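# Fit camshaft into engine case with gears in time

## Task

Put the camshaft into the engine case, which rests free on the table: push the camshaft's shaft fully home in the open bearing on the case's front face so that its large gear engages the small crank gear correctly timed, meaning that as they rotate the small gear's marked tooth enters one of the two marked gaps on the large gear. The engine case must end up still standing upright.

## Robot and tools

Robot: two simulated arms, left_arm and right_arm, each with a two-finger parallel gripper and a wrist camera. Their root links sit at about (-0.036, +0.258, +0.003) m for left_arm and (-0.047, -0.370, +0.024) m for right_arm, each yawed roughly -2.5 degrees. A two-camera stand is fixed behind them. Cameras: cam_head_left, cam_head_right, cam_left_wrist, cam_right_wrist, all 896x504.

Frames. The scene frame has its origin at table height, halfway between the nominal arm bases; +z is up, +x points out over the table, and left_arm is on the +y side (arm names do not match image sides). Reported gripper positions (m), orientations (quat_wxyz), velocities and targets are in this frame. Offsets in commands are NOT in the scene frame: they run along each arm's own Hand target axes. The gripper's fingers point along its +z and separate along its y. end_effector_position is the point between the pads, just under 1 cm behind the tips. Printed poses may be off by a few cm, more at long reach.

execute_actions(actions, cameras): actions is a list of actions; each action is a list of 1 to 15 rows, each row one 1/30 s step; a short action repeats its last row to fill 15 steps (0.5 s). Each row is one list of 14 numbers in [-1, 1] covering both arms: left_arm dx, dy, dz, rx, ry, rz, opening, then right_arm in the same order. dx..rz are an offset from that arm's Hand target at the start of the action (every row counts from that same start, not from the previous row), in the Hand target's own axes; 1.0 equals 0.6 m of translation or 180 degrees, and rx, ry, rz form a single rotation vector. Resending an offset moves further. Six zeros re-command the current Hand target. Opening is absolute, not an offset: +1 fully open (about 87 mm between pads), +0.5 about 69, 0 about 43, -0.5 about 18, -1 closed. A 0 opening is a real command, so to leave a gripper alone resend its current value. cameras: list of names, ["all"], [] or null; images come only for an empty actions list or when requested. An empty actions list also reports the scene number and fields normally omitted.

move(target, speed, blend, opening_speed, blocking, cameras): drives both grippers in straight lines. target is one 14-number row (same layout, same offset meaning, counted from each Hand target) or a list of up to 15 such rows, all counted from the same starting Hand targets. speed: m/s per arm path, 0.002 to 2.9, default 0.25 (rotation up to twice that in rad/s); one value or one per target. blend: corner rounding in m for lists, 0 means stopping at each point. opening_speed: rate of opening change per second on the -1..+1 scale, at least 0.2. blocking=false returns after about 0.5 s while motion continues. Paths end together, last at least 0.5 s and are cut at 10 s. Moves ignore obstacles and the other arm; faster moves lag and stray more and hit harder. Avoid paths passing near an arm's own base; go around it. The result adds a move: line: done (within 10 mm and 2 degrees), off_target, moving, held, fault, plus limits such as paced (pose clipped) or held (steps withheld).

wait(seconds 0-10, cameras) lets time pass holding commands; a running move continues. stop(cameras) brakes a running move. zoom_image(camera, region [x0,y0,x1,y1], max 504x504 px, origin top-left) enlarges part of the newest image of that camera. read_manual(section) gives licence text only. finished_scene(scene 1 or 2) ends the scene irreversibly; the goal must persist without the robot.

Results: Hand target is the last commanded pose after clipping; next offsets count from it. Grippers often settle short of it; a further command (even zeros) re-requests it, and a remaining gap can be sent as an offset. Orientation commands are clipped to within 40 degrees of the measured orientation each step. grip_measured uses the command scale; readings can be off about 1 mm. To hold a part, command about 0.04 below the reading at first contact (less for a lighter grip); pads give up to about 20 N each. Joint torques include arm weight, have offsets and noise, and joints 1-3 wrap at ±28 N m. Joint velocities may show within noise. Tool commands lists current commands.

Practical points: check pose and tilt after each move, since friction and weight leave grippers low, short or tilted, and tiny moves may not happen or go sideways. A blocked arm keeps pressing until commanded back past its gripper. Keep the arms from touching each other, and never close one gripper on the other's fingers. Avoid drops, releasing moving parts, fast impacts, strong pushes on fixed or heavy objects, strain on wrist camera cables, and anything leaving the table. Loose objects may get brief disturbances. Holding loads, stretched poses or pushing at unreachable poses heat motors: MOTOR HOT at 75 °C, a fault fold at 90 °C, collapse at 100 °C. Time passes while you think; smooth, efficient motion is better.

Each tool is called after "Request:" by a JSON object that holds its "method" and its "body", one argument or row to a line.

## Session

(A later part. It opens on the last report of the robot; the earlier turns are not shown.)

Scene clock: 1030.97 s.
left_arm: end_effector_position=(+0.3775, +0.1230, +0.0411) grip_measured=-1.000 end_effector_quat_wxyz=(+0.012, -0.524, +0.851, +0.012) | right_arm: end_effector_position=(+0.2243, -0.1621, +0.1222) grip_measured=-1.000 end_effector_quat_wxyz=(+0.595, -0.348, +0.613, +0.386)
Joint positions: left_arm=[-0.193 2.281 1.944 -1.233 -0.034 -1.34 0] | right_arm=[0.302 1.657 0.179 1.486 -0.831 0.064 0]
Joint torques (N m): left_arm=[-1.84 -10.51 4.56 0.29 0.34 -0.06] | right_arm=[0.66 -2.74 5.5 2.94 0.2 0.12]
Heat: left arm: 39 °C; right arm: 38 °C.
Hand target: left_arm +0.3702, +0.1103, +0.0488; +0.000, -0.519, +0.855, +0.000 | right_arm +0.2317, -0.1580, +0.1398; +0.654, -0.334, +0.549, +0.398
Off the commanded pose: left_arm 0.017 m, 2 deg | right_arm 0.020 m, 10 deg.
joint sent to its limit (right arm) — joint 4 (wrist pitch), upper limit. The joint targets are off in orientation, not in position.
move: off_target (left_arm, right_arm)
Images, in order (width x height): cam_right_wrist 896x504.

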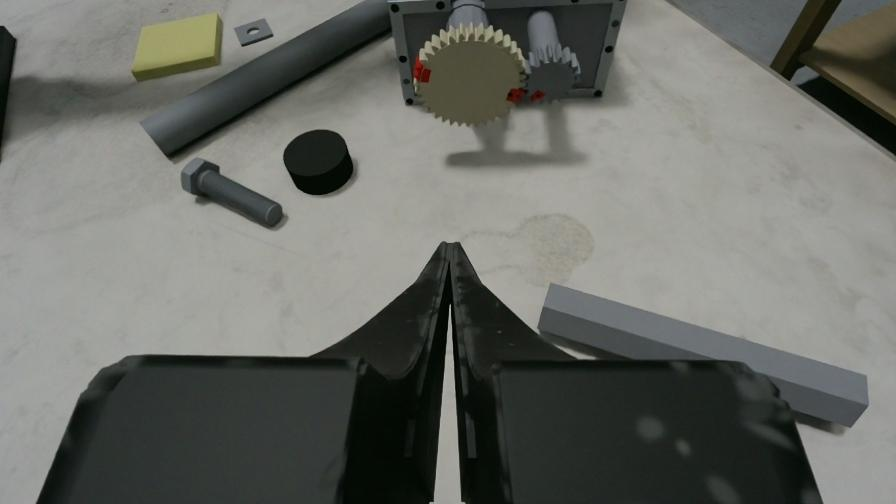

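Request:
{"method": "move", "body": {
  "target": [
    [-0.06,0,0,0,0,0,-1,0,0,0,0,0,0,-1],
    [-0.1,0,-0.2,0,0,0,-1,0,0,0,0,0,0,-1],
    [0.087,0.274,-0.2,0.302,-0.302,0.431,-1,0,0,0,0,0,0,-1]
  ],
  "speed": 0.22,
  "blend": [0.02,0.03,0],
  "cameras": ["cam_left_wrist","cam_head_left"]
}}

Scene clock: 1087.33 s.
left_arm: end_effector_position=(+0.1987, +0.1427, +0.1648) grip_measured=-1.000 end_effector_quat_wxyz=(+0.548, +0.189, +0.804, -0.131) | right_arm: end_effector_position=(+0.2245, -0.1622, +0.1222) grip_measured=-1.000 end_effector_quat_wxyz=(+0.595, -0.348, +0.613, +0.385)
Joint positions: left_arm=[-0.402 0.553 0.471 -0.29 0.018 0.004 0] | right_arm=[0.302 1.657 0.179 1.486 -0.83 0.064 0]
Joint torques (N m): left_arm=[-0.51 0.35 5.65 2.3 0.21 0.05] | right_arm=[0.65 -2.78 5.46 2.95 0.17 0.11]
Heat: left arm: 39 °C; right arm: 36 °C.
Hand target: left_arm +0.2004, +0.1397, +0.1689; +0.558, +0.194, +0.796, -0.136 | right_arm +0.2318, -0.1580, +0.1398; +0.655, -0.334, +0.549, +0.398
Off the commanded pose: left_arm 0.005 m, 2 deg | right_arm 0.019 m, 10 deg.
joint sent to its limit (right arm) — joint 4 (wrist pitch), upper limit. The joint targets are off in orientation, not in position.
move: off_target (right_arm); blend cut to 0.0179 m at target 1
Images, in order (width x height): cam_head_left 896x504, cam_left_wrist 896x504.

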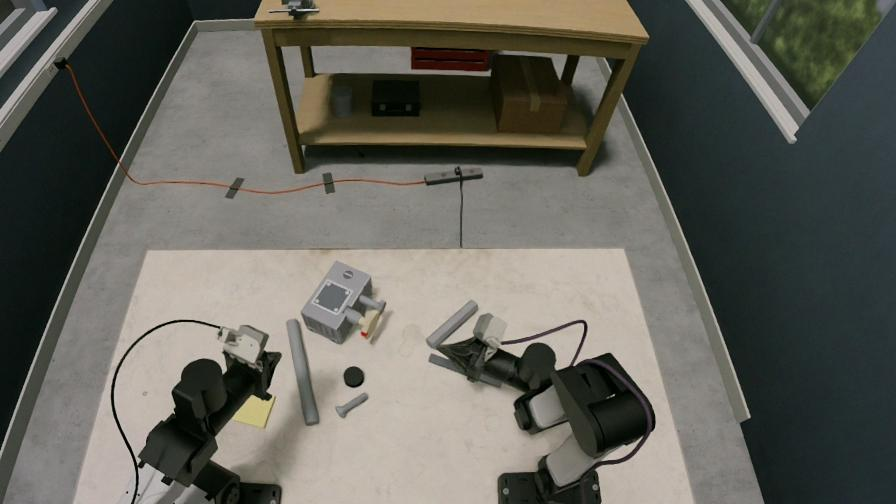

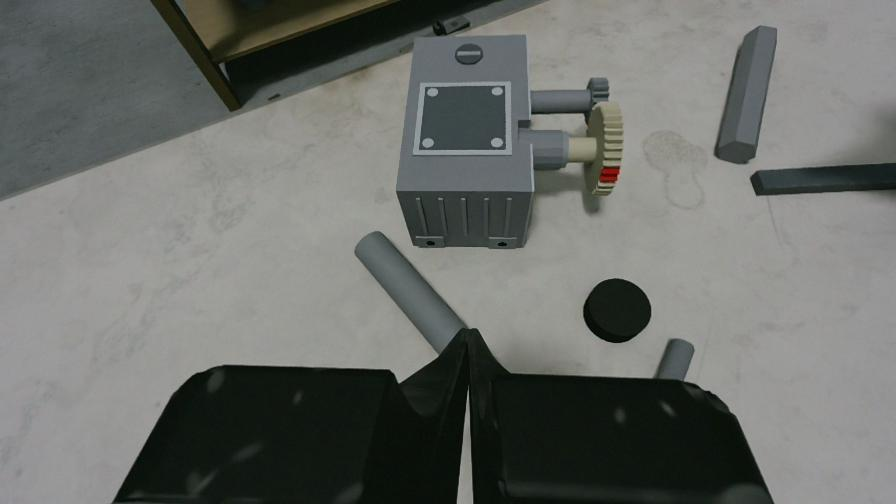

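Request:
{"method": "move", "body": {
  "target": [0.09,-0.115,0.146,0,0,0,-1,0,0,0,0,0,0,-1],
  "speed": 0.15,
  "cameras": ["cam_left_wrist","cam_right_wrist"]
}}

Scene clock: 1101.23 s.
left_arm: end_effector_position=(+0.2247, +0.0507, +0.0868) grip_measured=-1.000 end_effector_quat_wxyz=(+0.551, +0.199, +0.799, -0.134) | right_arm: end_effector_position=(+0.2245, -0.1622, +0.1222) grip_measured=-1.000 end_effector_quat_wxyz=(+0.595, -0.348, +0.613, +0.385)
Joint positions: left_arm=[-0.779 1.145 0.314 0.447 -0.317 -0.12 0] | right_arm=[0.302 1.657 0.179 1.486 -0.83 0.064 0]
Joint torques (N m): left_arm=[-1.01 -1.48 4.96 2.29 -0.11 -0.07] | right_arm=[0.66 -2.78 5.44 2.96 0.18 0.11]
Heat: left arm: 36 °C; right arm: 36 °C.
Hand target: left_arm +0.2253, +0.0491, +0.0881; +0.557, +0.194, +0.796, -0.136 | right_arm +0.2318, -0.1580, +0.1398; +0.655, -0.334, +0.549, +0.398
Off the commanded pose: left_arm 0.002 m, 1 deg | right_arm 0.019 m, 10 deg.
joint sent to its limit (right arm) — joint 4 (wrist pitch), upper limit. The joint targets are off in orientation, not in position.
move: off_target (right_arm)
Images, in order (width x height): cam_left_wrist 896x504, cam_right_wrist 896x504.

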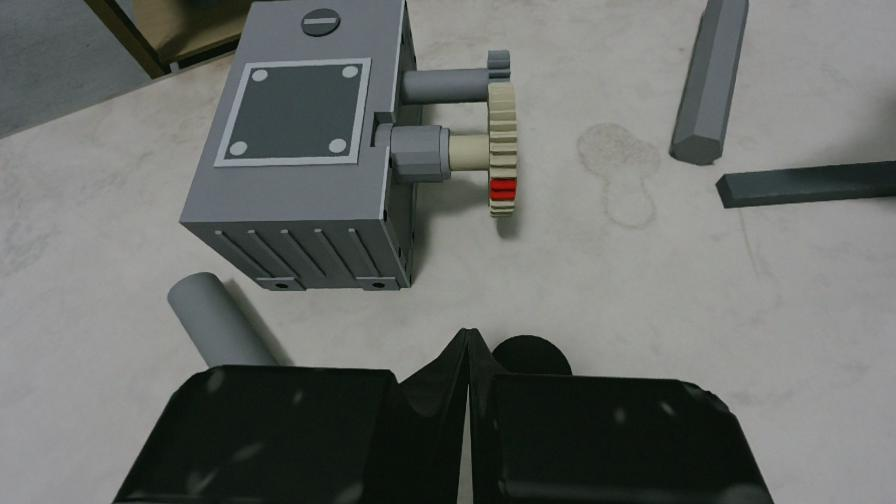

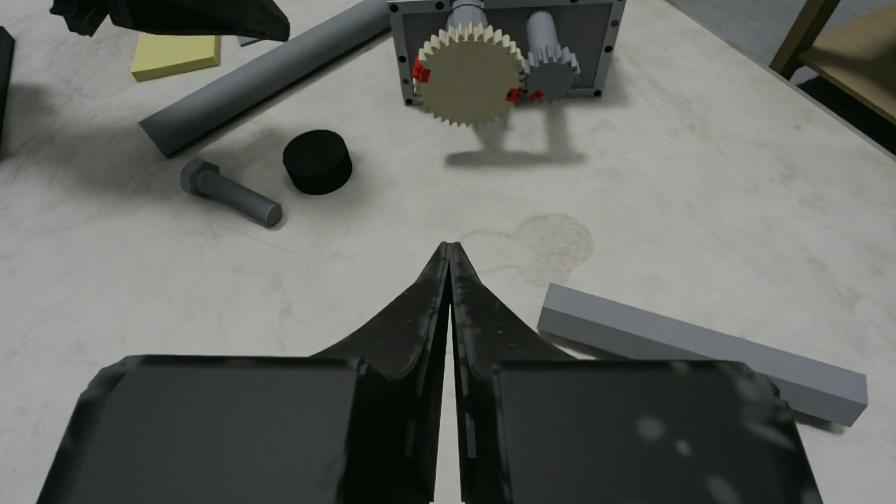

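Request:
{"method": "move", "body": {
  "target": [0,0.013,0.06,0,0,0,-1,0,0,0,0,0,0,-1],
  "speed": 0.1,
  "cameras": ["cam_left_wrist","cam_right_wrist"]
}}

Scene clock: 1107.30 s.
left_arm: end_effector_position=(+0.2508, +0.0467, +0.0649) grip_measured=-1.000 end_effector_quat_wxyz=(+0.544, +0.197, +0.806, -0.127) | right_arm: end_effector_position=(+0.2245, -0.1622, +0.1222) grip_measured=-1.000 end_effector_quat_wxyz=(+0.595, -0.348, +0.613, +0.385)
Joint positions: left_arm=[-0.709 1.357 0.346 0.611 -0.262 -0.099 0] | right_arm=[0.302 1.657 0.179 1.486 -0.83 0.064 0]
Joint torques (N m): left_arm=[0.21 -2.37 6.75 2.28 0.13 0.05] | right_arm=[0.61 -2.8 5.45 2.95 0.18 0.11]
Heat: left arm: 35 °C; right arm: 37 °C.
Hand target: left_arm +0.2590, +0.0404, +0.0759; +0.558, +0.194, +0.796, -0.136 | right_arm +0.2318, -0.1580, +0.1398; +0.655, -0.334, +0.549, +0.398
Off the commanded pose: left_arm 0.015 m, 2 deg | right_arm 0.019 m, 10 deg.
joint sent to its limit (right arm) — joint 4 (wrist pitch), upper limit. The joint targets are off in orientation, not in position.
move: off_target (left_arm, right_arm)
Images, in order (width x height): cam_left_wrist 896x504, cam_right_wrist 896x504.

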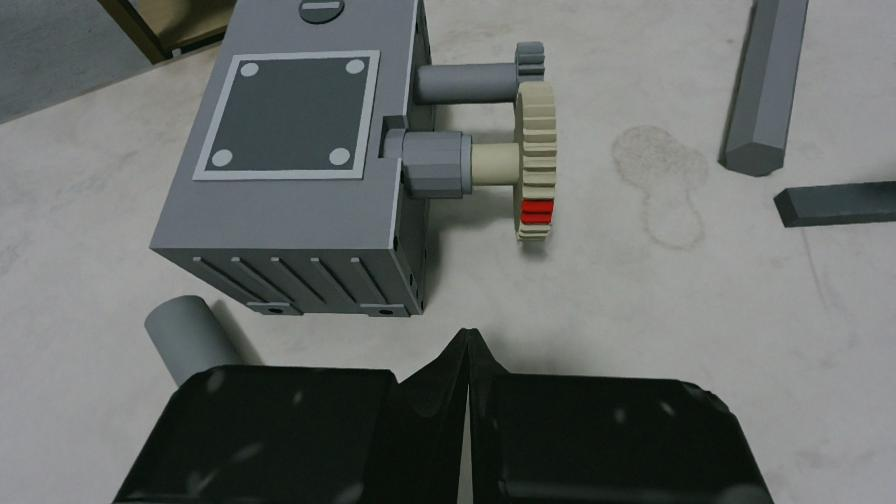

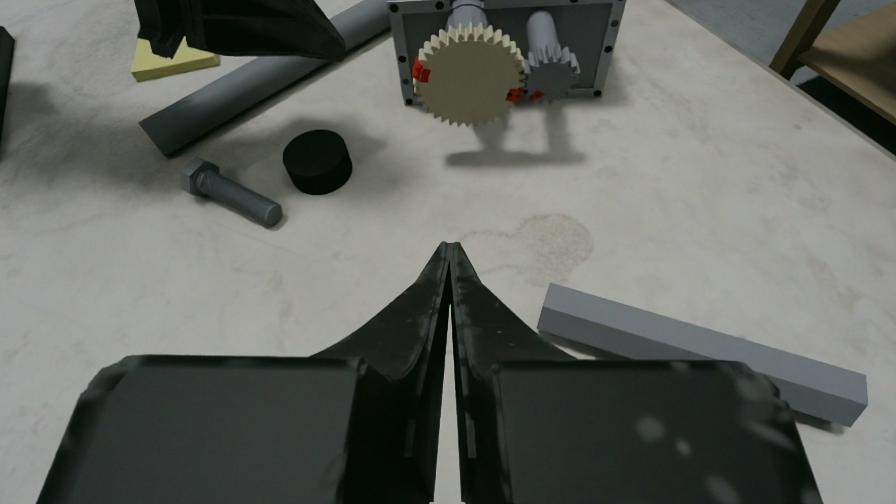

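Request:
{"method": "move", "body": {
  "target": [-0.027,0.0,0.071,0,0,0,-1,0,0,0,0,0,0,-1],
  "speed": 0.08,
  "cameras": ["cam_left_wrist","cam_right_wrist"]
}}

Scene clock: 1117.30 s.
left_arm: end_effector_position=(+0.2912, +0.0251, +0.0665) grip_measured=-1.000 end_effector_quat_wxyz=(+0.544, +0.196, +0.806, -0.127) | right_arm: end_effector_position=(+0.2245, -0.1622, +0.1222) grip_measured=-1.000 end_effector_quat_wxyz=(+0.595, -0.348, +0.613, +0.385)
Joint positions: left_arm=[-0.662 1.545 0.506 0.643 -0.22 -0.083 0] | right_arm=[0.302 1.657 0.179 1.486 -0.83 0.064 0]
Joint torques (N m): left_arm=[0.12 -3.56 6.58 2.3 0.14 0.06] | right_arm=[0.64 -2.7 5.42 2.94 0.18 0.12]
Heat: left arm: 34 °C; right arm: 37 °C.
Hand target: left_arm +0.2994, +0.0194, +0.0765; +0.557, +0.194, +0.796, -0.136 | right_arm +0.2318, -0.1580, +0.1398; +0.655, -0.334, +0.549, +0.398
Off the commanded pose: left_arm 0.014 m, 2 deg | right_arm 0.019 m, 10 deg.
joint sent to its limit (right arm) — joint 4 (wrist pitch), upper limit. The joint targets are off in orientation, not in position.
move: off_target (left_arm, right_arm)
Images, in order (width x height): cam_left_wrist 896x504, cam_right_wrist 896x504.

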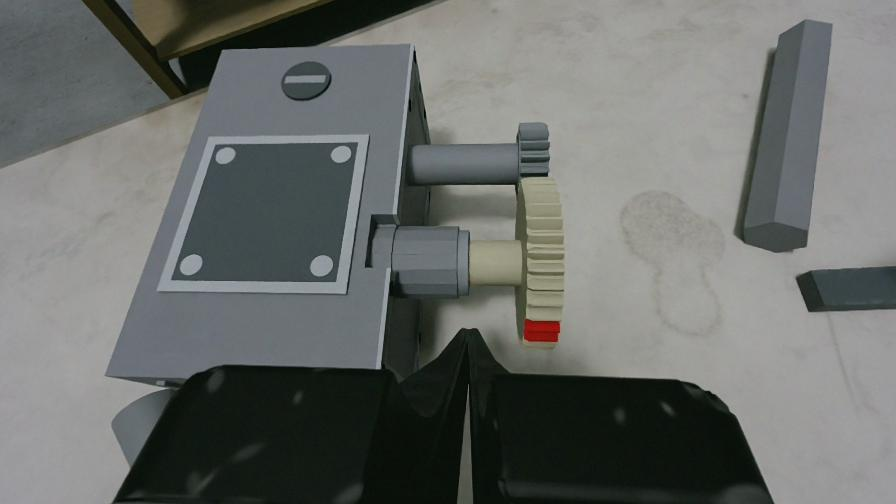

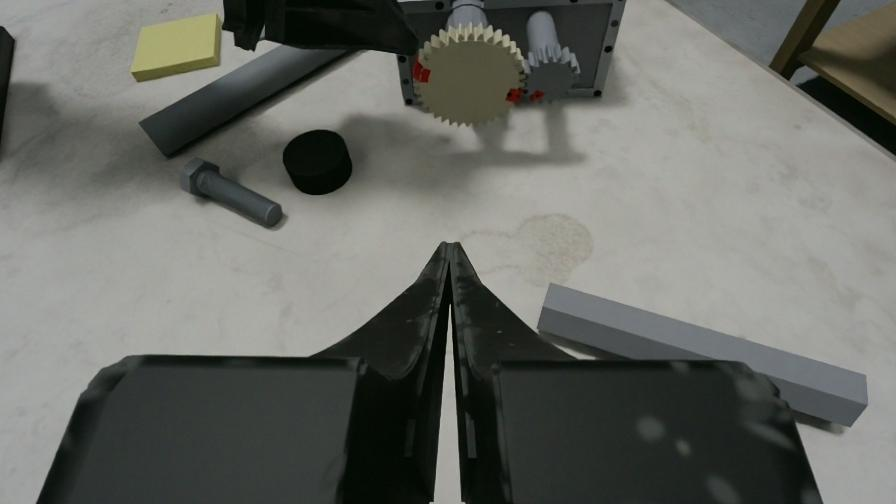

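Request:
{"method": "move", "body": {
  "target": [-0.004,0.0,0.027,0,0,0,-1,0,0,0,0,0,0,-1],
  "speed": 0.06,
  "cameras": ["cam_left_wrist","cam_right_wrist"]
}}

Scene clock: 1123.97 s.
left_arm: end_effector_position=(+0.3050, +0.0175, +0.0633) grip_measured=-1.000 end_effector_quat_wxyz=(+0.544, +0.196, +0.806, -0.128) | right_arm: end_effector_position=(+0.2245, -0.1622, +0.1222) grip_measured=-1.000 end_effector_quat_wxyz=(+0.595, -0.348, +0.613, +0.385)
Joint positions: left_arm=[-0.65 1.615 0.56 0.661 -0.208 -0.078 0] | right_arm=[0.302 1.657 0.179 1.486 -0.83 0.064 0]
Joint torques (N m): left_arm=[0.18 -4 6.57 2.27 0.19 0.05] | right_arm=[0.7 -2.7 5.41 2.95 0.2 0.11]
Heat: left arm: 33 °C; right arm: 38 °C.
Hand target: left_arm +0.3136, +0.0121, +0.0732; +0.557, +0.194, +0.796, -0.136 | right_arm +0.2318, -0.1580, +0.1398; +0.655, -0.334, +0.549, +0.398
Off the commanded pose: left_arm 0.014 m, 2 deg | right_arm 0.019 m, 10 deg.
joint sent to its limit (right arm) — joint 4 (wrist pitch), upper limit. The joint targets are off in orientation, not in position.
move: off_target (left_arm, right_arm)
Images, in order (width x height): cam_left_wrist 896x504, cam_right_wrist 896x504.

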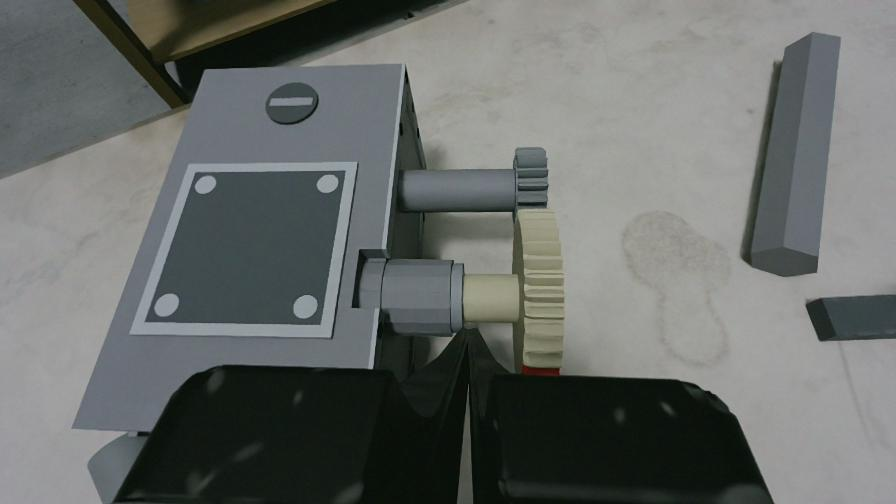

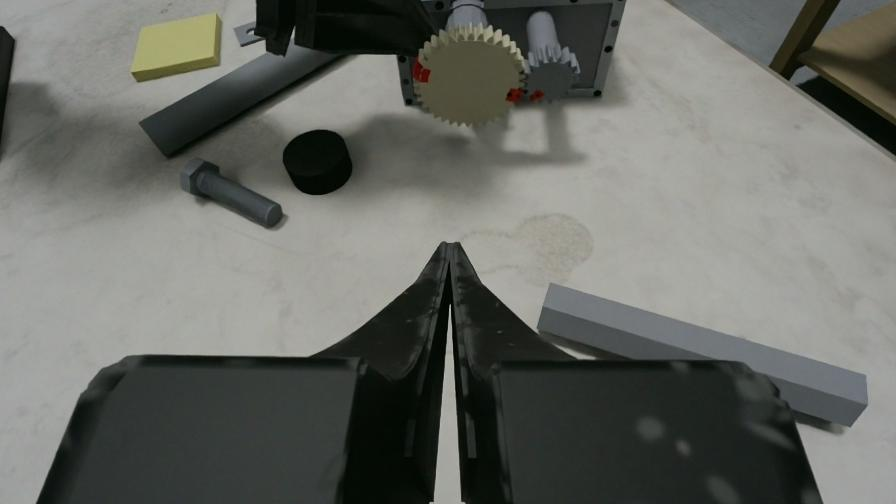

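Request:
{"method": "move", "body": {
  "target": [0,0,0,0,0,0,0.0,0,0,0,0,0,0,-1],
  "speed": 0.06,
  "opening_speed": 0.4,
  "cameras": ["cam_left_wrist","cam_right_wrist"]
}}

Scene clock: 1133.30 s.
left_arm: end_effector_position=(+0.3047, +0.0165, +0.0635) grip_measured=+0.000 end_effector_quat_wxyz=(+0.543, +0.199, +0.805, -0.131) | right_arm: end_effector_position=(+0.2245, -0.1622, +0.1222) grip_measured=-1.000 end_effector_quat_wxyz=(+0.595, -0.348, +0.613, +0.385)
Joint positions: left_arm=[-0.648 1.615 0.56 0.662 -0.197 -0.076 0.5] | right_arm=[0.302 1.657 0.179 1.486 -0.83 0.064 0]
Joint torques (N m): left_arm=[0.03 -3.99 6.56 2.29 0.06 0.02] | right_arm=[0.64 -2.77 5.48 2.95 0.16 0.12]
Heat: left arm: 32 °C; right arm: 38 °C.
Hand target: left_arm +0.3136, +0.0121, +0.0732; +0.557, +0.194, +0.796, -0.136 | right_arm +0.2318, -0.1580, +0.1398; +0.655, -0.334, +0.549, +0.398
Off the commanded pose: left_arm 0.014 m, 2 deg | right_arm 0.019 m, 10 deg.
joint sent to its limit (right arm) — joint 4 (wrist pitch), upper limit. The joint targets are off in orientation, not in position.
move: off_target (left_arm, right_arm)
Images, in order (width x height): cam_left_wrist 896x504, cam_right_wrist 896x504.

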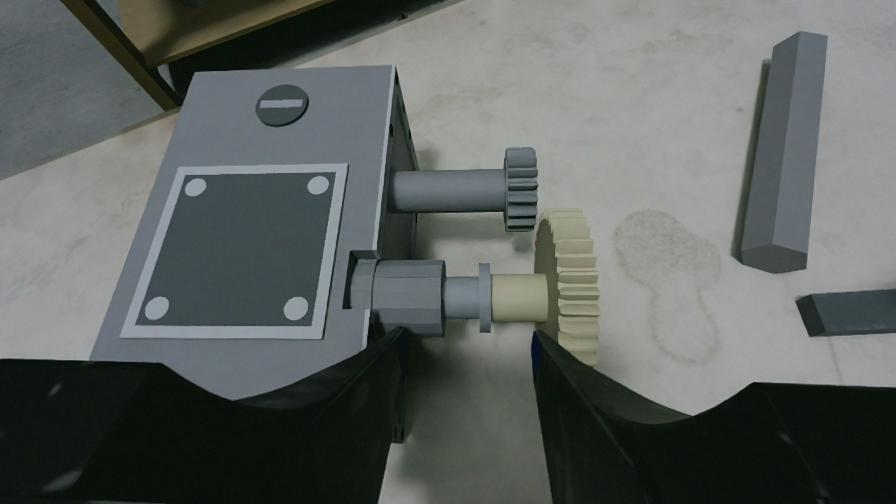

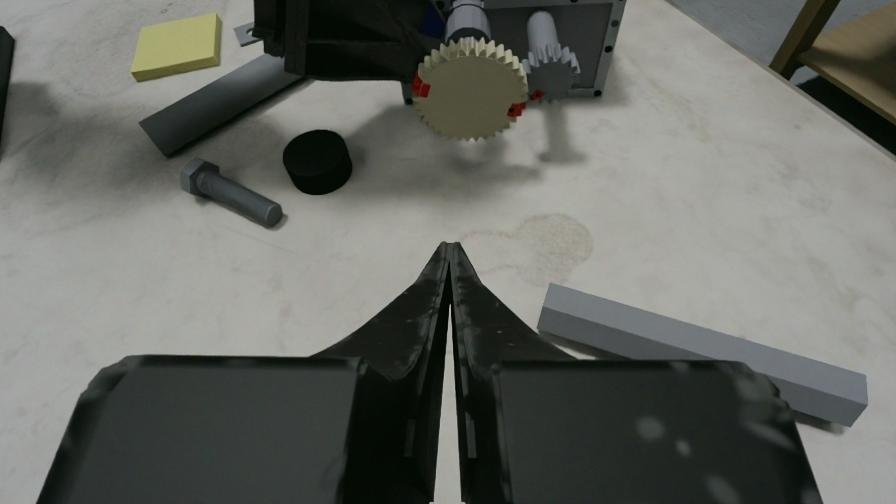

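Request:
{"method": "move", "body": {
  "target": [0,0,0,0,0,0,-0.3,0,0,0,0,0,0,-1],
  "speed": 0.06,
  "opening_speed": 0.6
}}

Request:
{"method": "move", "body": {
  "target": [
    [0.018,0,-0.08,0,0,0,-0.3,0,0,0,0,0,0,-1],
    [0.018,-0.07,-0.08,0,0,0,0,0,0,0,0,0,0,-1]
  ],
  "speed": 0.1,
  "opening_speed": 0.8,
  "cameras": ["cam_left_wrist","cam_right_wrist"]
}}

Request:
{"method": "zoom_image", "body": {
  "camera": "cam_right_wrist",
  "region": [400, 10, 600, 150]
}}

Scene clock: 1143.50 s.
left_arm: end_effector_position=(+0.3047, +0.0165, +0.0635) grip_measured=-0.300 end_effector_quat_wxyz=(+0.543, +0.199, +0.805, -0.131) | right_arm: end_effector_position=(+0.2245, -0.1622, +0.1222) grip_measured=-1.000 end_effector_quat_wxyz=(+0.595, -0.348, +0.613, +0.385)
Joint positions: left_arm=[-0.648 1.615 0.56 0.662 -0.197 -0.076 0.35] | right_arm=[0.302 1.657 0.179 1.486 -0.83 0.064 0]
Joint torques (N m): left_arm=[0.01 -3.96 6.54 2.28 0.07 0.02] | right_arm=[0.66 -2.73 5.49 2.94 0.18 0.13]
Heat: left arm: 31 °C; right arm: 39 °C.
Hand target: left_arm +0.3136, +0.0121, +0.0732; +0.557, +0.194, +0.796, -0.136 | right_arm +0.2318, -0.1580, +0.1398; +0.655, -0.334, +0.549, +0.398
Off the commanded pose: left_arm 0.014 m, 2 deg | right_arm 0.019 m, 10 deg.
joint sent to its limit (right arm) — joint 4 (wrist pitch), upper limit. The joint targets are off in orientation, not in position.
move: off_target (left_arm, right_arm)

Scene clock: 1146.17 s.
left_arm: end_effector_position=(+0.2485, +0.0016, +0.0757) grip_measured=+0.000 end_effector_quat_wxyz=(+0.555, +0.199, +0.796, -0.136) | right_arm: end_effector_position=(+0.2245, -0.1622, +0.1222) grip_measured=-1.000 end_effector_quat_wxyz=(+0.595, -0.348, +0.613, +0.385)
Joint positions: left_arm=[-0.846 1.459 0.451 0.627 -0.379 -0.143 0.5] | right_arm=[0.302 1.657 0.179 1.486 -0.83 0.064 0]
Joint torques (N m): left_arm=[-0.92 -3.08 6.74 1.91 -0.13 -0.08] | right_arm=[0.62 -2.78 5.46 2.94 0.17 0.11]
Heat: left arm: 31 °C; right arm: 39 °C.
Hand target: left_arm +0.2509, -0.0027, +0.0794; +0.557, +0.194, +0.796, -0.136 | right_arm +0.2318, -0.1580, +0.1398; +0.655, -0.334, +0.549, +0.398
Off the commanded pose: left_arm 0.006 m, 1 deg | right_arm 0.019 m, 10 deg.
joint sent to its limit (right arm) — joint 4 (wrist pitch), upper limit. The joint targets are off in orientation, not in position.
move: off_target (right_arm)
Images, in order (width x height): cam_left_wrist 896x504, cam_right_wrist 896x504.

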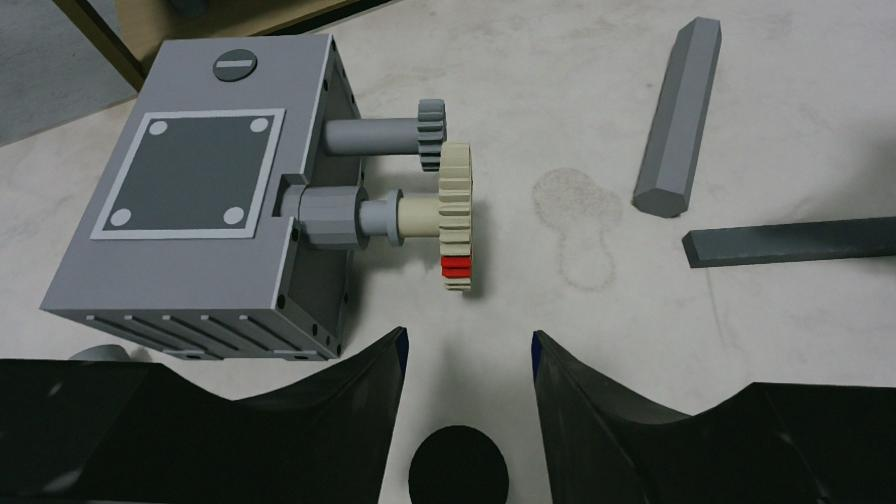

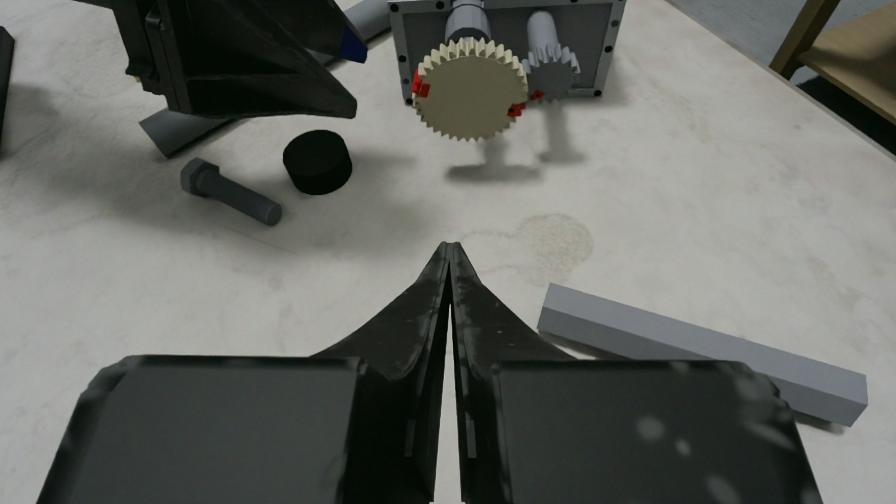

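Scaled by 2.520 from the camera's 896x504 image, which has a finer 1280x720 frame.

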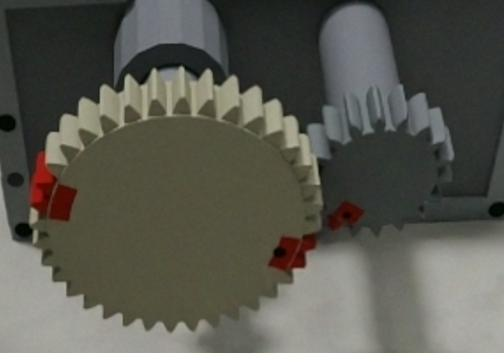

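Request:
{"method": "move", "body": {
  "target": [
    [-0.002,0.008,0.06,0,0,0,0,0,0,0,0,0,0,-1],
    [-0.002,0.008,0.06,0,0,0,-0.85,0,0,0,0,0,0,-1]
  ],
  "speed": 0.08,
  "opening_speed": 0.6,
  "cameras": ["cam_left_wrist","cam_right_wrist"]
}}

Request:
{"method": "zoom_image", "body": {
  "camera": "cam_right_wrist",
  "region": [400, 10, 600, 150]
}}

Scene clock: 1158.30 s.
left_arm: end_effector_position=(+0.2761, -0.0080, +0.0596) grip_measured=-0.684 end_effector_quat_wxyz=(+0.546, +0.197, +0.804, -0.127) | right_arm: end_effector_position=(+0.2245, -0.1622, +0.1222) grip_measured=-1.000 end_effector_quat_wxyz=(+0.595, -0.348, +0.613, +0.385)
Joint positions: left_arm=[-0.793 1.617 0.541 0.672 -0.34 -0.13 0.158] | right_arm=[0.302 1.657 0.179 1.486 -0.83 0.064 0]
Joint torques (N m): left_arm=[0.09 -3.84 6.43 2.26 0.11 0.04] | right_arm=[0.64 -2.82 5.46 2.94 0.18 0.1]
Heat: left arm: 31 °C; right arm: 39 °C.
Hand target: left_arm +0.2835, -0.0144, +0.0684; +0.558, +0.194, +0.795, -0.136 | right_arm +0.2318, -0.1580, +0.1398; +0.655, -0.334, +0.549, +0.398
Off the commanded pose: left_arm 0.013 m, 2 deg | right_arm 0.019 m, 10 deg.
joint sent to its limit (right arm) — joint 4 (wrist pitch), upper limit. The joint targets are off in orientation, not in position.
move: off_target (left_arm, right_arm); target 2's new opening was sent with left_arm's hand 0.013 m and 2 deg from that target
Images, in order (width x height): cam_left_wrist 896x504, cam_right_wrist 896x504.

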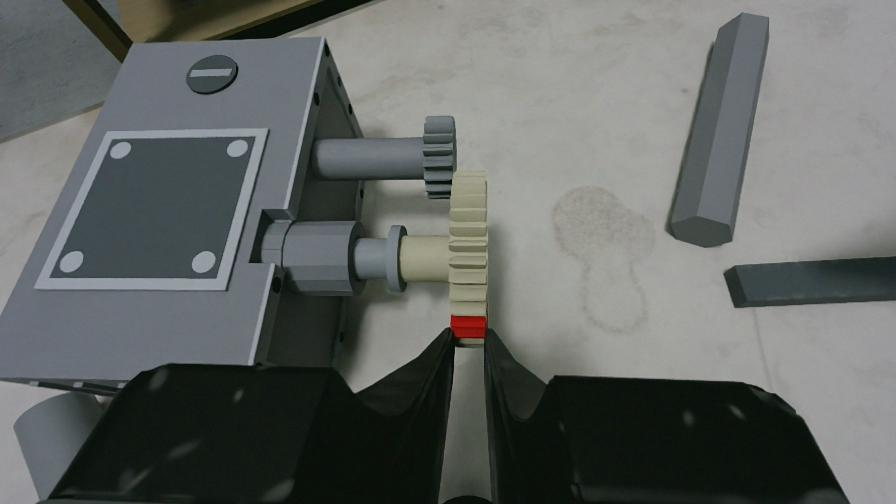

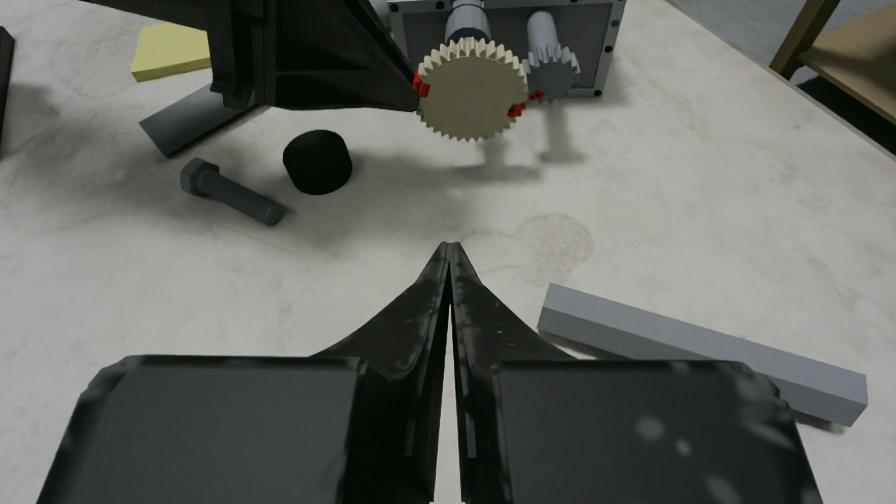

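Scaled by 2.520 from the camera's 896x504 image, which has a finer 1280x720 frame.

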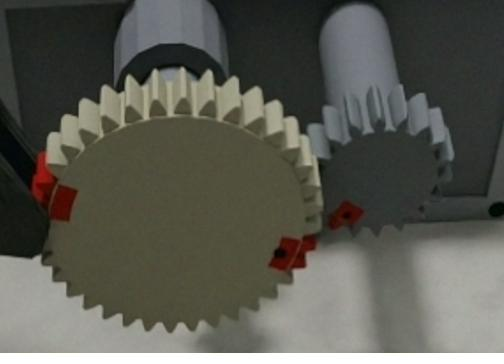

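Request:
{"method": "move", "body": {
  "target": [-0.019,0,-0.007,0,0.05,0,-0.85,0,0,0,0,0,0,-1],
  "speed": 0.05,
  "cameras": ["cam_right_wrist"]
}}

Request:
{"method": "zoom_image", "body": {
  "camera": "cam_right_wrist",
  "region": [400, 10, 600, 150]
}}

Scene clock: 1166.27 s.
left_arm: end_effector_position=(+0.2785, -0.0113, +0.0648) grip_measured=-0.684 end_effector_quat_wxyz=(+0.483, +0.210, +0.843, -0.111) | right_arm: end_effector_position=(+0.2245, -0.1622, +0.1222) grip_measured=-1.000 end_effector_quat_wxyz=(+0.595, -0.348, +0.613, +0.385)
Joint positions: left_arm=[-0.773 1.59 0.71 0.318 -0.297 -0.163 0.158] | right_arm=[0.302 1.657 0.179 1.486 -0.83 0.064 0]
Joint torques (N m): left_arm=[0.18 -6.8 7.09 1.79 0.1 -0.02] | right_arm=[0.66 -2.81 5.46 2.92 0.18 0.1]
Heat: left arm: 31 °C; right arm: 40 °C.
Hand target: left_arm +0.2835, -0.0143, +0.0805; +0.493, +0.205, +0.837, -0.120 | right_arm +0.2318, -0.1580, +0.1398; +0.655, -0.334, +0.549, +0.398
Off the commanded pose: left_arm 0.017 m, 2 deg | right_arm 0.019 m, 10 deg.
joint sent to its limit (right arm) — joint 4 (wrist pitch), upper limit. The joint targets are off in orientation, not in position.
move: off_target (left_arm, right_arm)
Images, in order (width x height): cam_right_wrist 896x504.

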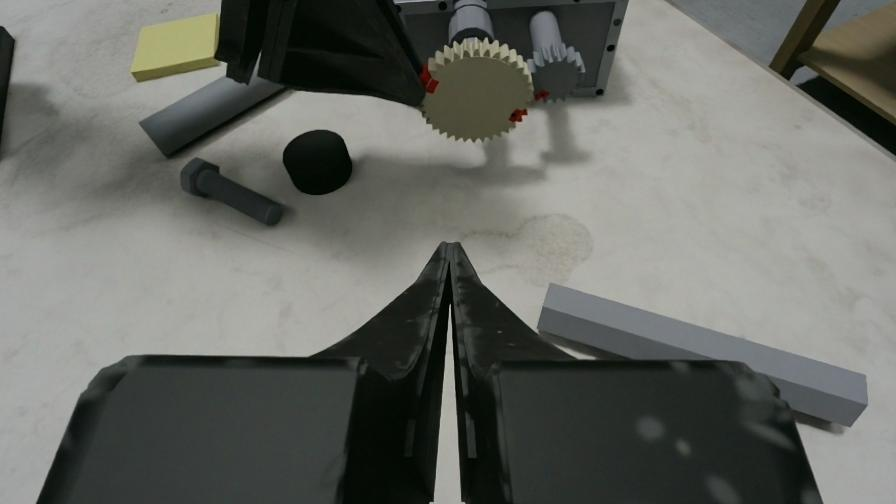

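Scaled by 2.520 from the camera's 896x504 image, which has a finer 1280x720 frame.

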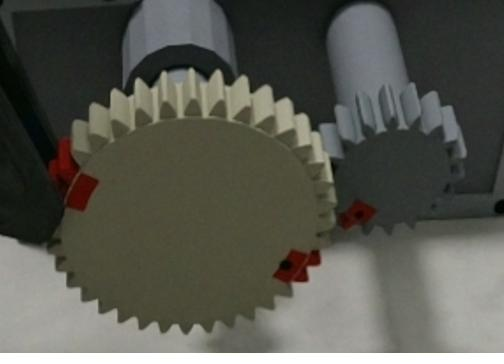

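Request:
{"method": "move", "body": {
  "target": [
    [0.012,0,0.0,0,0,0,-0.85,0,0,0,0,0,0,-1],
    [0.012,0,0.0,0,0,0,-0.2,0,0,0,0,0,0,-1],
    [0.0,0,-0.13,0,0,0,-0.2,0,0,0,0,0,0,-1]
  ],
  "speed": 0.08,
  "opening_speed": 0.8,
  "cameras": ["cam_right_wrist"]
}}

Request:
{"method": "zoom_image", "body": {
  "camera": "cam_right_wrist",
  "region": [400, 10, 600, 150]
}}

Scene clock: 1178.17 s.
left_arm: end_effector_position=(+0.2251, +0.0155, +0.1168) grip_measured=-0.200 end_effector_quat_wxyz=(+0.492, +0.208, +0.837, -0.122) | right_arm: end_effector_position=(+0.2245, -0.1622, +0.1222) grip_measured=-1.000 end_effector_quat_wxyz=(+0.595, -0.348, +0.613, +0.385)
Joint positions: left_arm=[-0.855 1.227 0.632 0.048 -0.358 -0.21 0.4] | right_arm=[0.302 1.657 0.179 1.486 -0.83 0.064 0]
Joint torques (N m): left_arm=[-1.01 -3.89 5.5 1.84 -0.17 -0.09] | right_arm=[0.72 -2.81 5.39 2.96 0.19 0.11]
Heat: left arm: 31 °C; right arm: 40 °C.
Hand target: left_arm +0.2230, +0.0173, +0.1182; +0.493, +0.204, +0.837, -0.120 | right_arm +0.2318, -0.1580, +0.1398; +0.655, -0.334, +0.549, +0.398
Off the commanded pose: left_arm 0.003 m, 0 deg | right_arm 0.019 m, 10 deg.
joint sent to its limit (right arm) — joint 4 (wrist pitch), upper limit. The joint targets are off in orientation, not in position.
move: off_target (right_arm)
Images, in order (width x height): cam_right_wrist 896x504.

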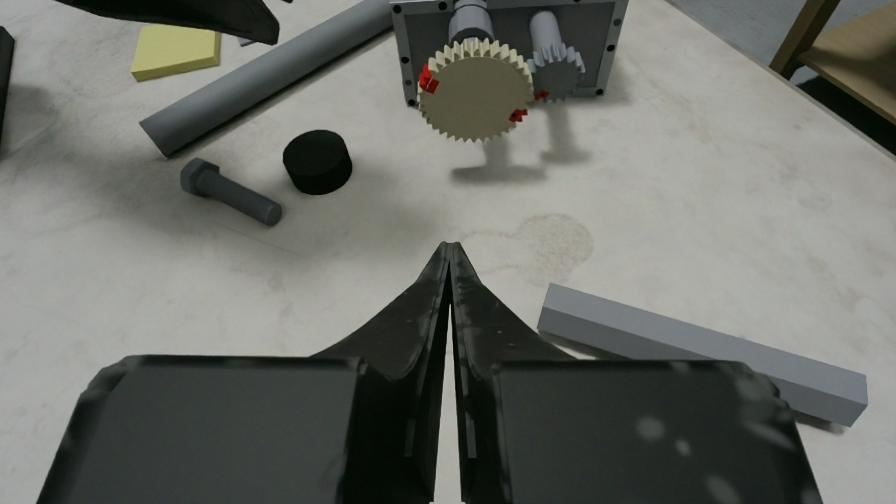

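Scaled by 2.520 from the camera's 896x504 image, which has a finer 1280x720 frame.

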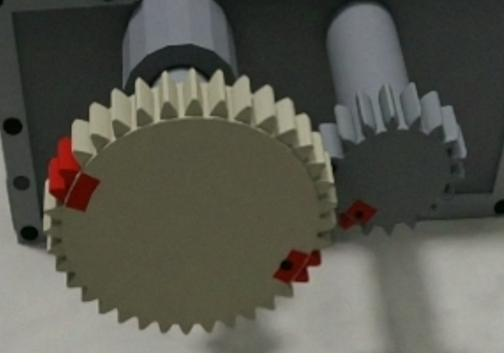

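Request:
{"method": "move", "body": {
  "target": [
    [0,0.05,-0.13,0,0,0,-0.2,0.113,-0.007,0.106,0,0.139,0,-1],
    [0,0.05,-0.13,0,0,0,-0.2,0.142,-0.008,0.166,0,0.139,0,-1]
  ],
  "speed": 0.13,
  "blend": [0.02,0],
  "cameras": ["cam_right_wrist"]
}}

Scene clock: 1192.80 s.
left_arm: end_effector_position=(+0.1773, +0.0742, +0.1541) grip_measured=-0.200 end_effector_quat_wxyz=(+0.491, +0.208, +0.837, -0.122) | right_arm: end_effector_position=(+0.2809, -0.0663, +0.0657) grip_measured=-1.000 end_effector_quat_wxyz=(+0.508, -0.411, +0.686, +0.319)
Joint positions: left_arm=[-0.862 0.819 0.601 -0.33 -0.364 -0.213 0.4] | right_arm=[0.609 1.87 0.634 0.909 -0.509 -0.143 0]
Joint torques (N m): left_arm=[-1.01 -1.2 6.35 1.82 -0.17 -0.08] | right_arm=[0.47 -5.22 7.47 2.34 0.12 0.02]
Heat: left arm: 30 °C; right arm: 40 °C.
Hand target: left_arm +0.1762, +0.0753, +0.1560; +0.493, +0.204, +0.837, -0.120 | right_arm +0.2880, -0.0600, +0.0731; +0.520, -0.412, +0.678, +0.316
Off the commanded pose: left_arm 0.002 m, 0 deg | right_arm 0.012 m, 2 deg.
move: off_target (right_arm)
Images, in order (width x height): cam_right_wrist 896x504.

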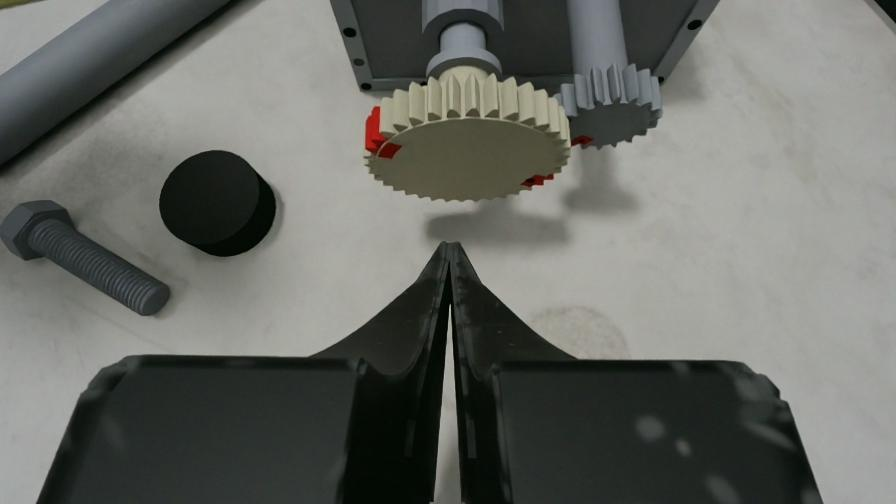

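Request:
{"method": "move", "body": {
  "target": [0,0,0,0,0,0,-0.2,-0.026,-0.012,0.035,0,0,0,-1],
  "speed": 0.07,
  "cameras": ["cam_right_wrist"]
}}

Request:
{"method": "zoom_image", "body": {
  "camera": "cam_right_wrist",
  "region": [320, 110, 640, 290]
}}

Scene clock: 1201.90 s.
left_arm: end_effector_position=(+0.1772, +0.0743, +0.1540) grip_measured=-0.200 end_effector_quat_wxyz=(+0.491, +0.208, +0.837, -0.122) | right_arm: end_effector_position=(+0.3001, -0.0488, +0.0753) grip_measured=-1.000 end_effector_quat_wxyz=(+0.510, -0.412, +0.685, +0.316)
Joint positions: left_arm=[-0.862 0.819 0.601 -0.331 -0.364 -0.213 0.4] | right_arm=[0.625 1.902 0.748 0.832 -0.492 -0.143 0]
Joint torques (N m): left_arm=[-1.02 -1.17 6.35 1.83 -0.17 -0.09] | right_arm=[0.58 -5.64 7.73 2.33 0.11 0.07]
Heat: left arm: 30 °C; right arm: 39 °C.
Hand target: left_arm +0.1762, +0.0753, +0.1560; +0.493, +0.204, +0.837, -0.120 | right_arm +0.3056, -0.0418, +0.0827; +0.520, -0.412, +0.678, +0.316
Off the commanded pose: left_arm 0.002 m, 0 deg | right_arm 0.012 m, 1 deg.
move: off_target (right_arm)
Images, in order (width x height): cam_right_wrist 896x504.

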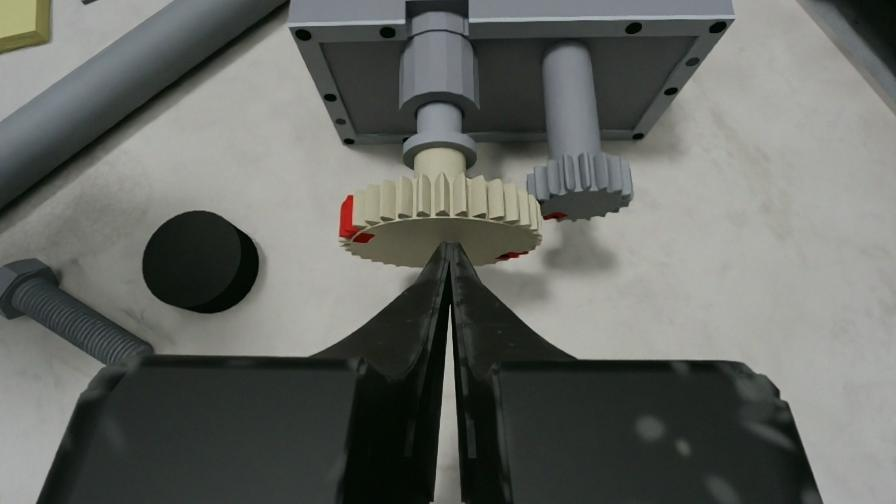

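Scaled by 1.575 from the camera's 896x504 image, which has a finer 1280x720 frame.

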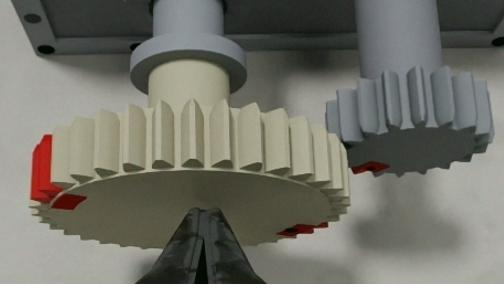

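Request:
{"method": "move", "body": {
  "target": [0,0,0,0,0,0,-0.2,-0.007,0.006,0.025,0,0,0,-1],
  "speed": 0.04,
  "cameras": ["cam_right_wrist"]
}}

Request:
{"method": "zoom_image", "body": {
  "camera": "cam_right_wrist",
  "region": [320, 80, 640, 280]
}}

Scene clock: 1208.43 s.
left_arm: end_effector_position=(+0.1772, +0.0743, +0.1540) grip_measured=-0.200 end_effector_quat_wxyz=(+0.491, +0.208, +0.837, -0.122) | right_arm: end_effector_position=(+0.3043, -0.0344, +0.0749) grip_measured=-1.000 end_effector_quat_wxyz=(+0.511, -0.416, +0.684, +0.314)
Joint positions: left_arm=[-0.862 0.819 0.601 -0.331 -0.364 -0.213 0.4] | right_arm=[0.654 1.935 0.798 0.817 -0.463 -0.142 0]
Joint torques (N m): left_arm=[-1.01 -1.2 6.37 1.83 -0.17 -0.08] | right_arm=[0.66 -5.89 8.05 2.36 0.1 0.17]
Heat: left arm: 31 °C; right arm: 38 °C.
Hand target: left_arm +0.1762, +0.0753, +0.1560; +0.493, +0.204, +0.837, -0.120 | right_arm +0.3096, -0.0262, +0.0831; +0.520, -0.412, +0.678, +0.316
Off the commanded pose: left_arm 0.002 m, 0 deg | right_arm 0.013 m, 1 deg.
move: off_target (right_arm)
Images, in order (width x height): cam_right_wrist 896x504.

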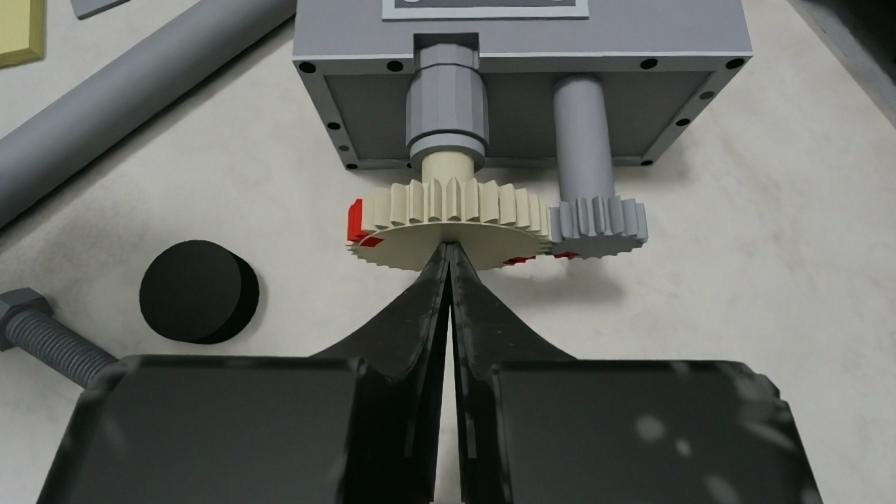

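Scaled by 1.575 from the camera's 896x504 image, which has a finer 1280x720 frame.

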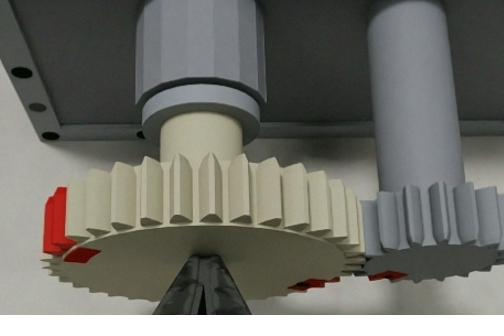

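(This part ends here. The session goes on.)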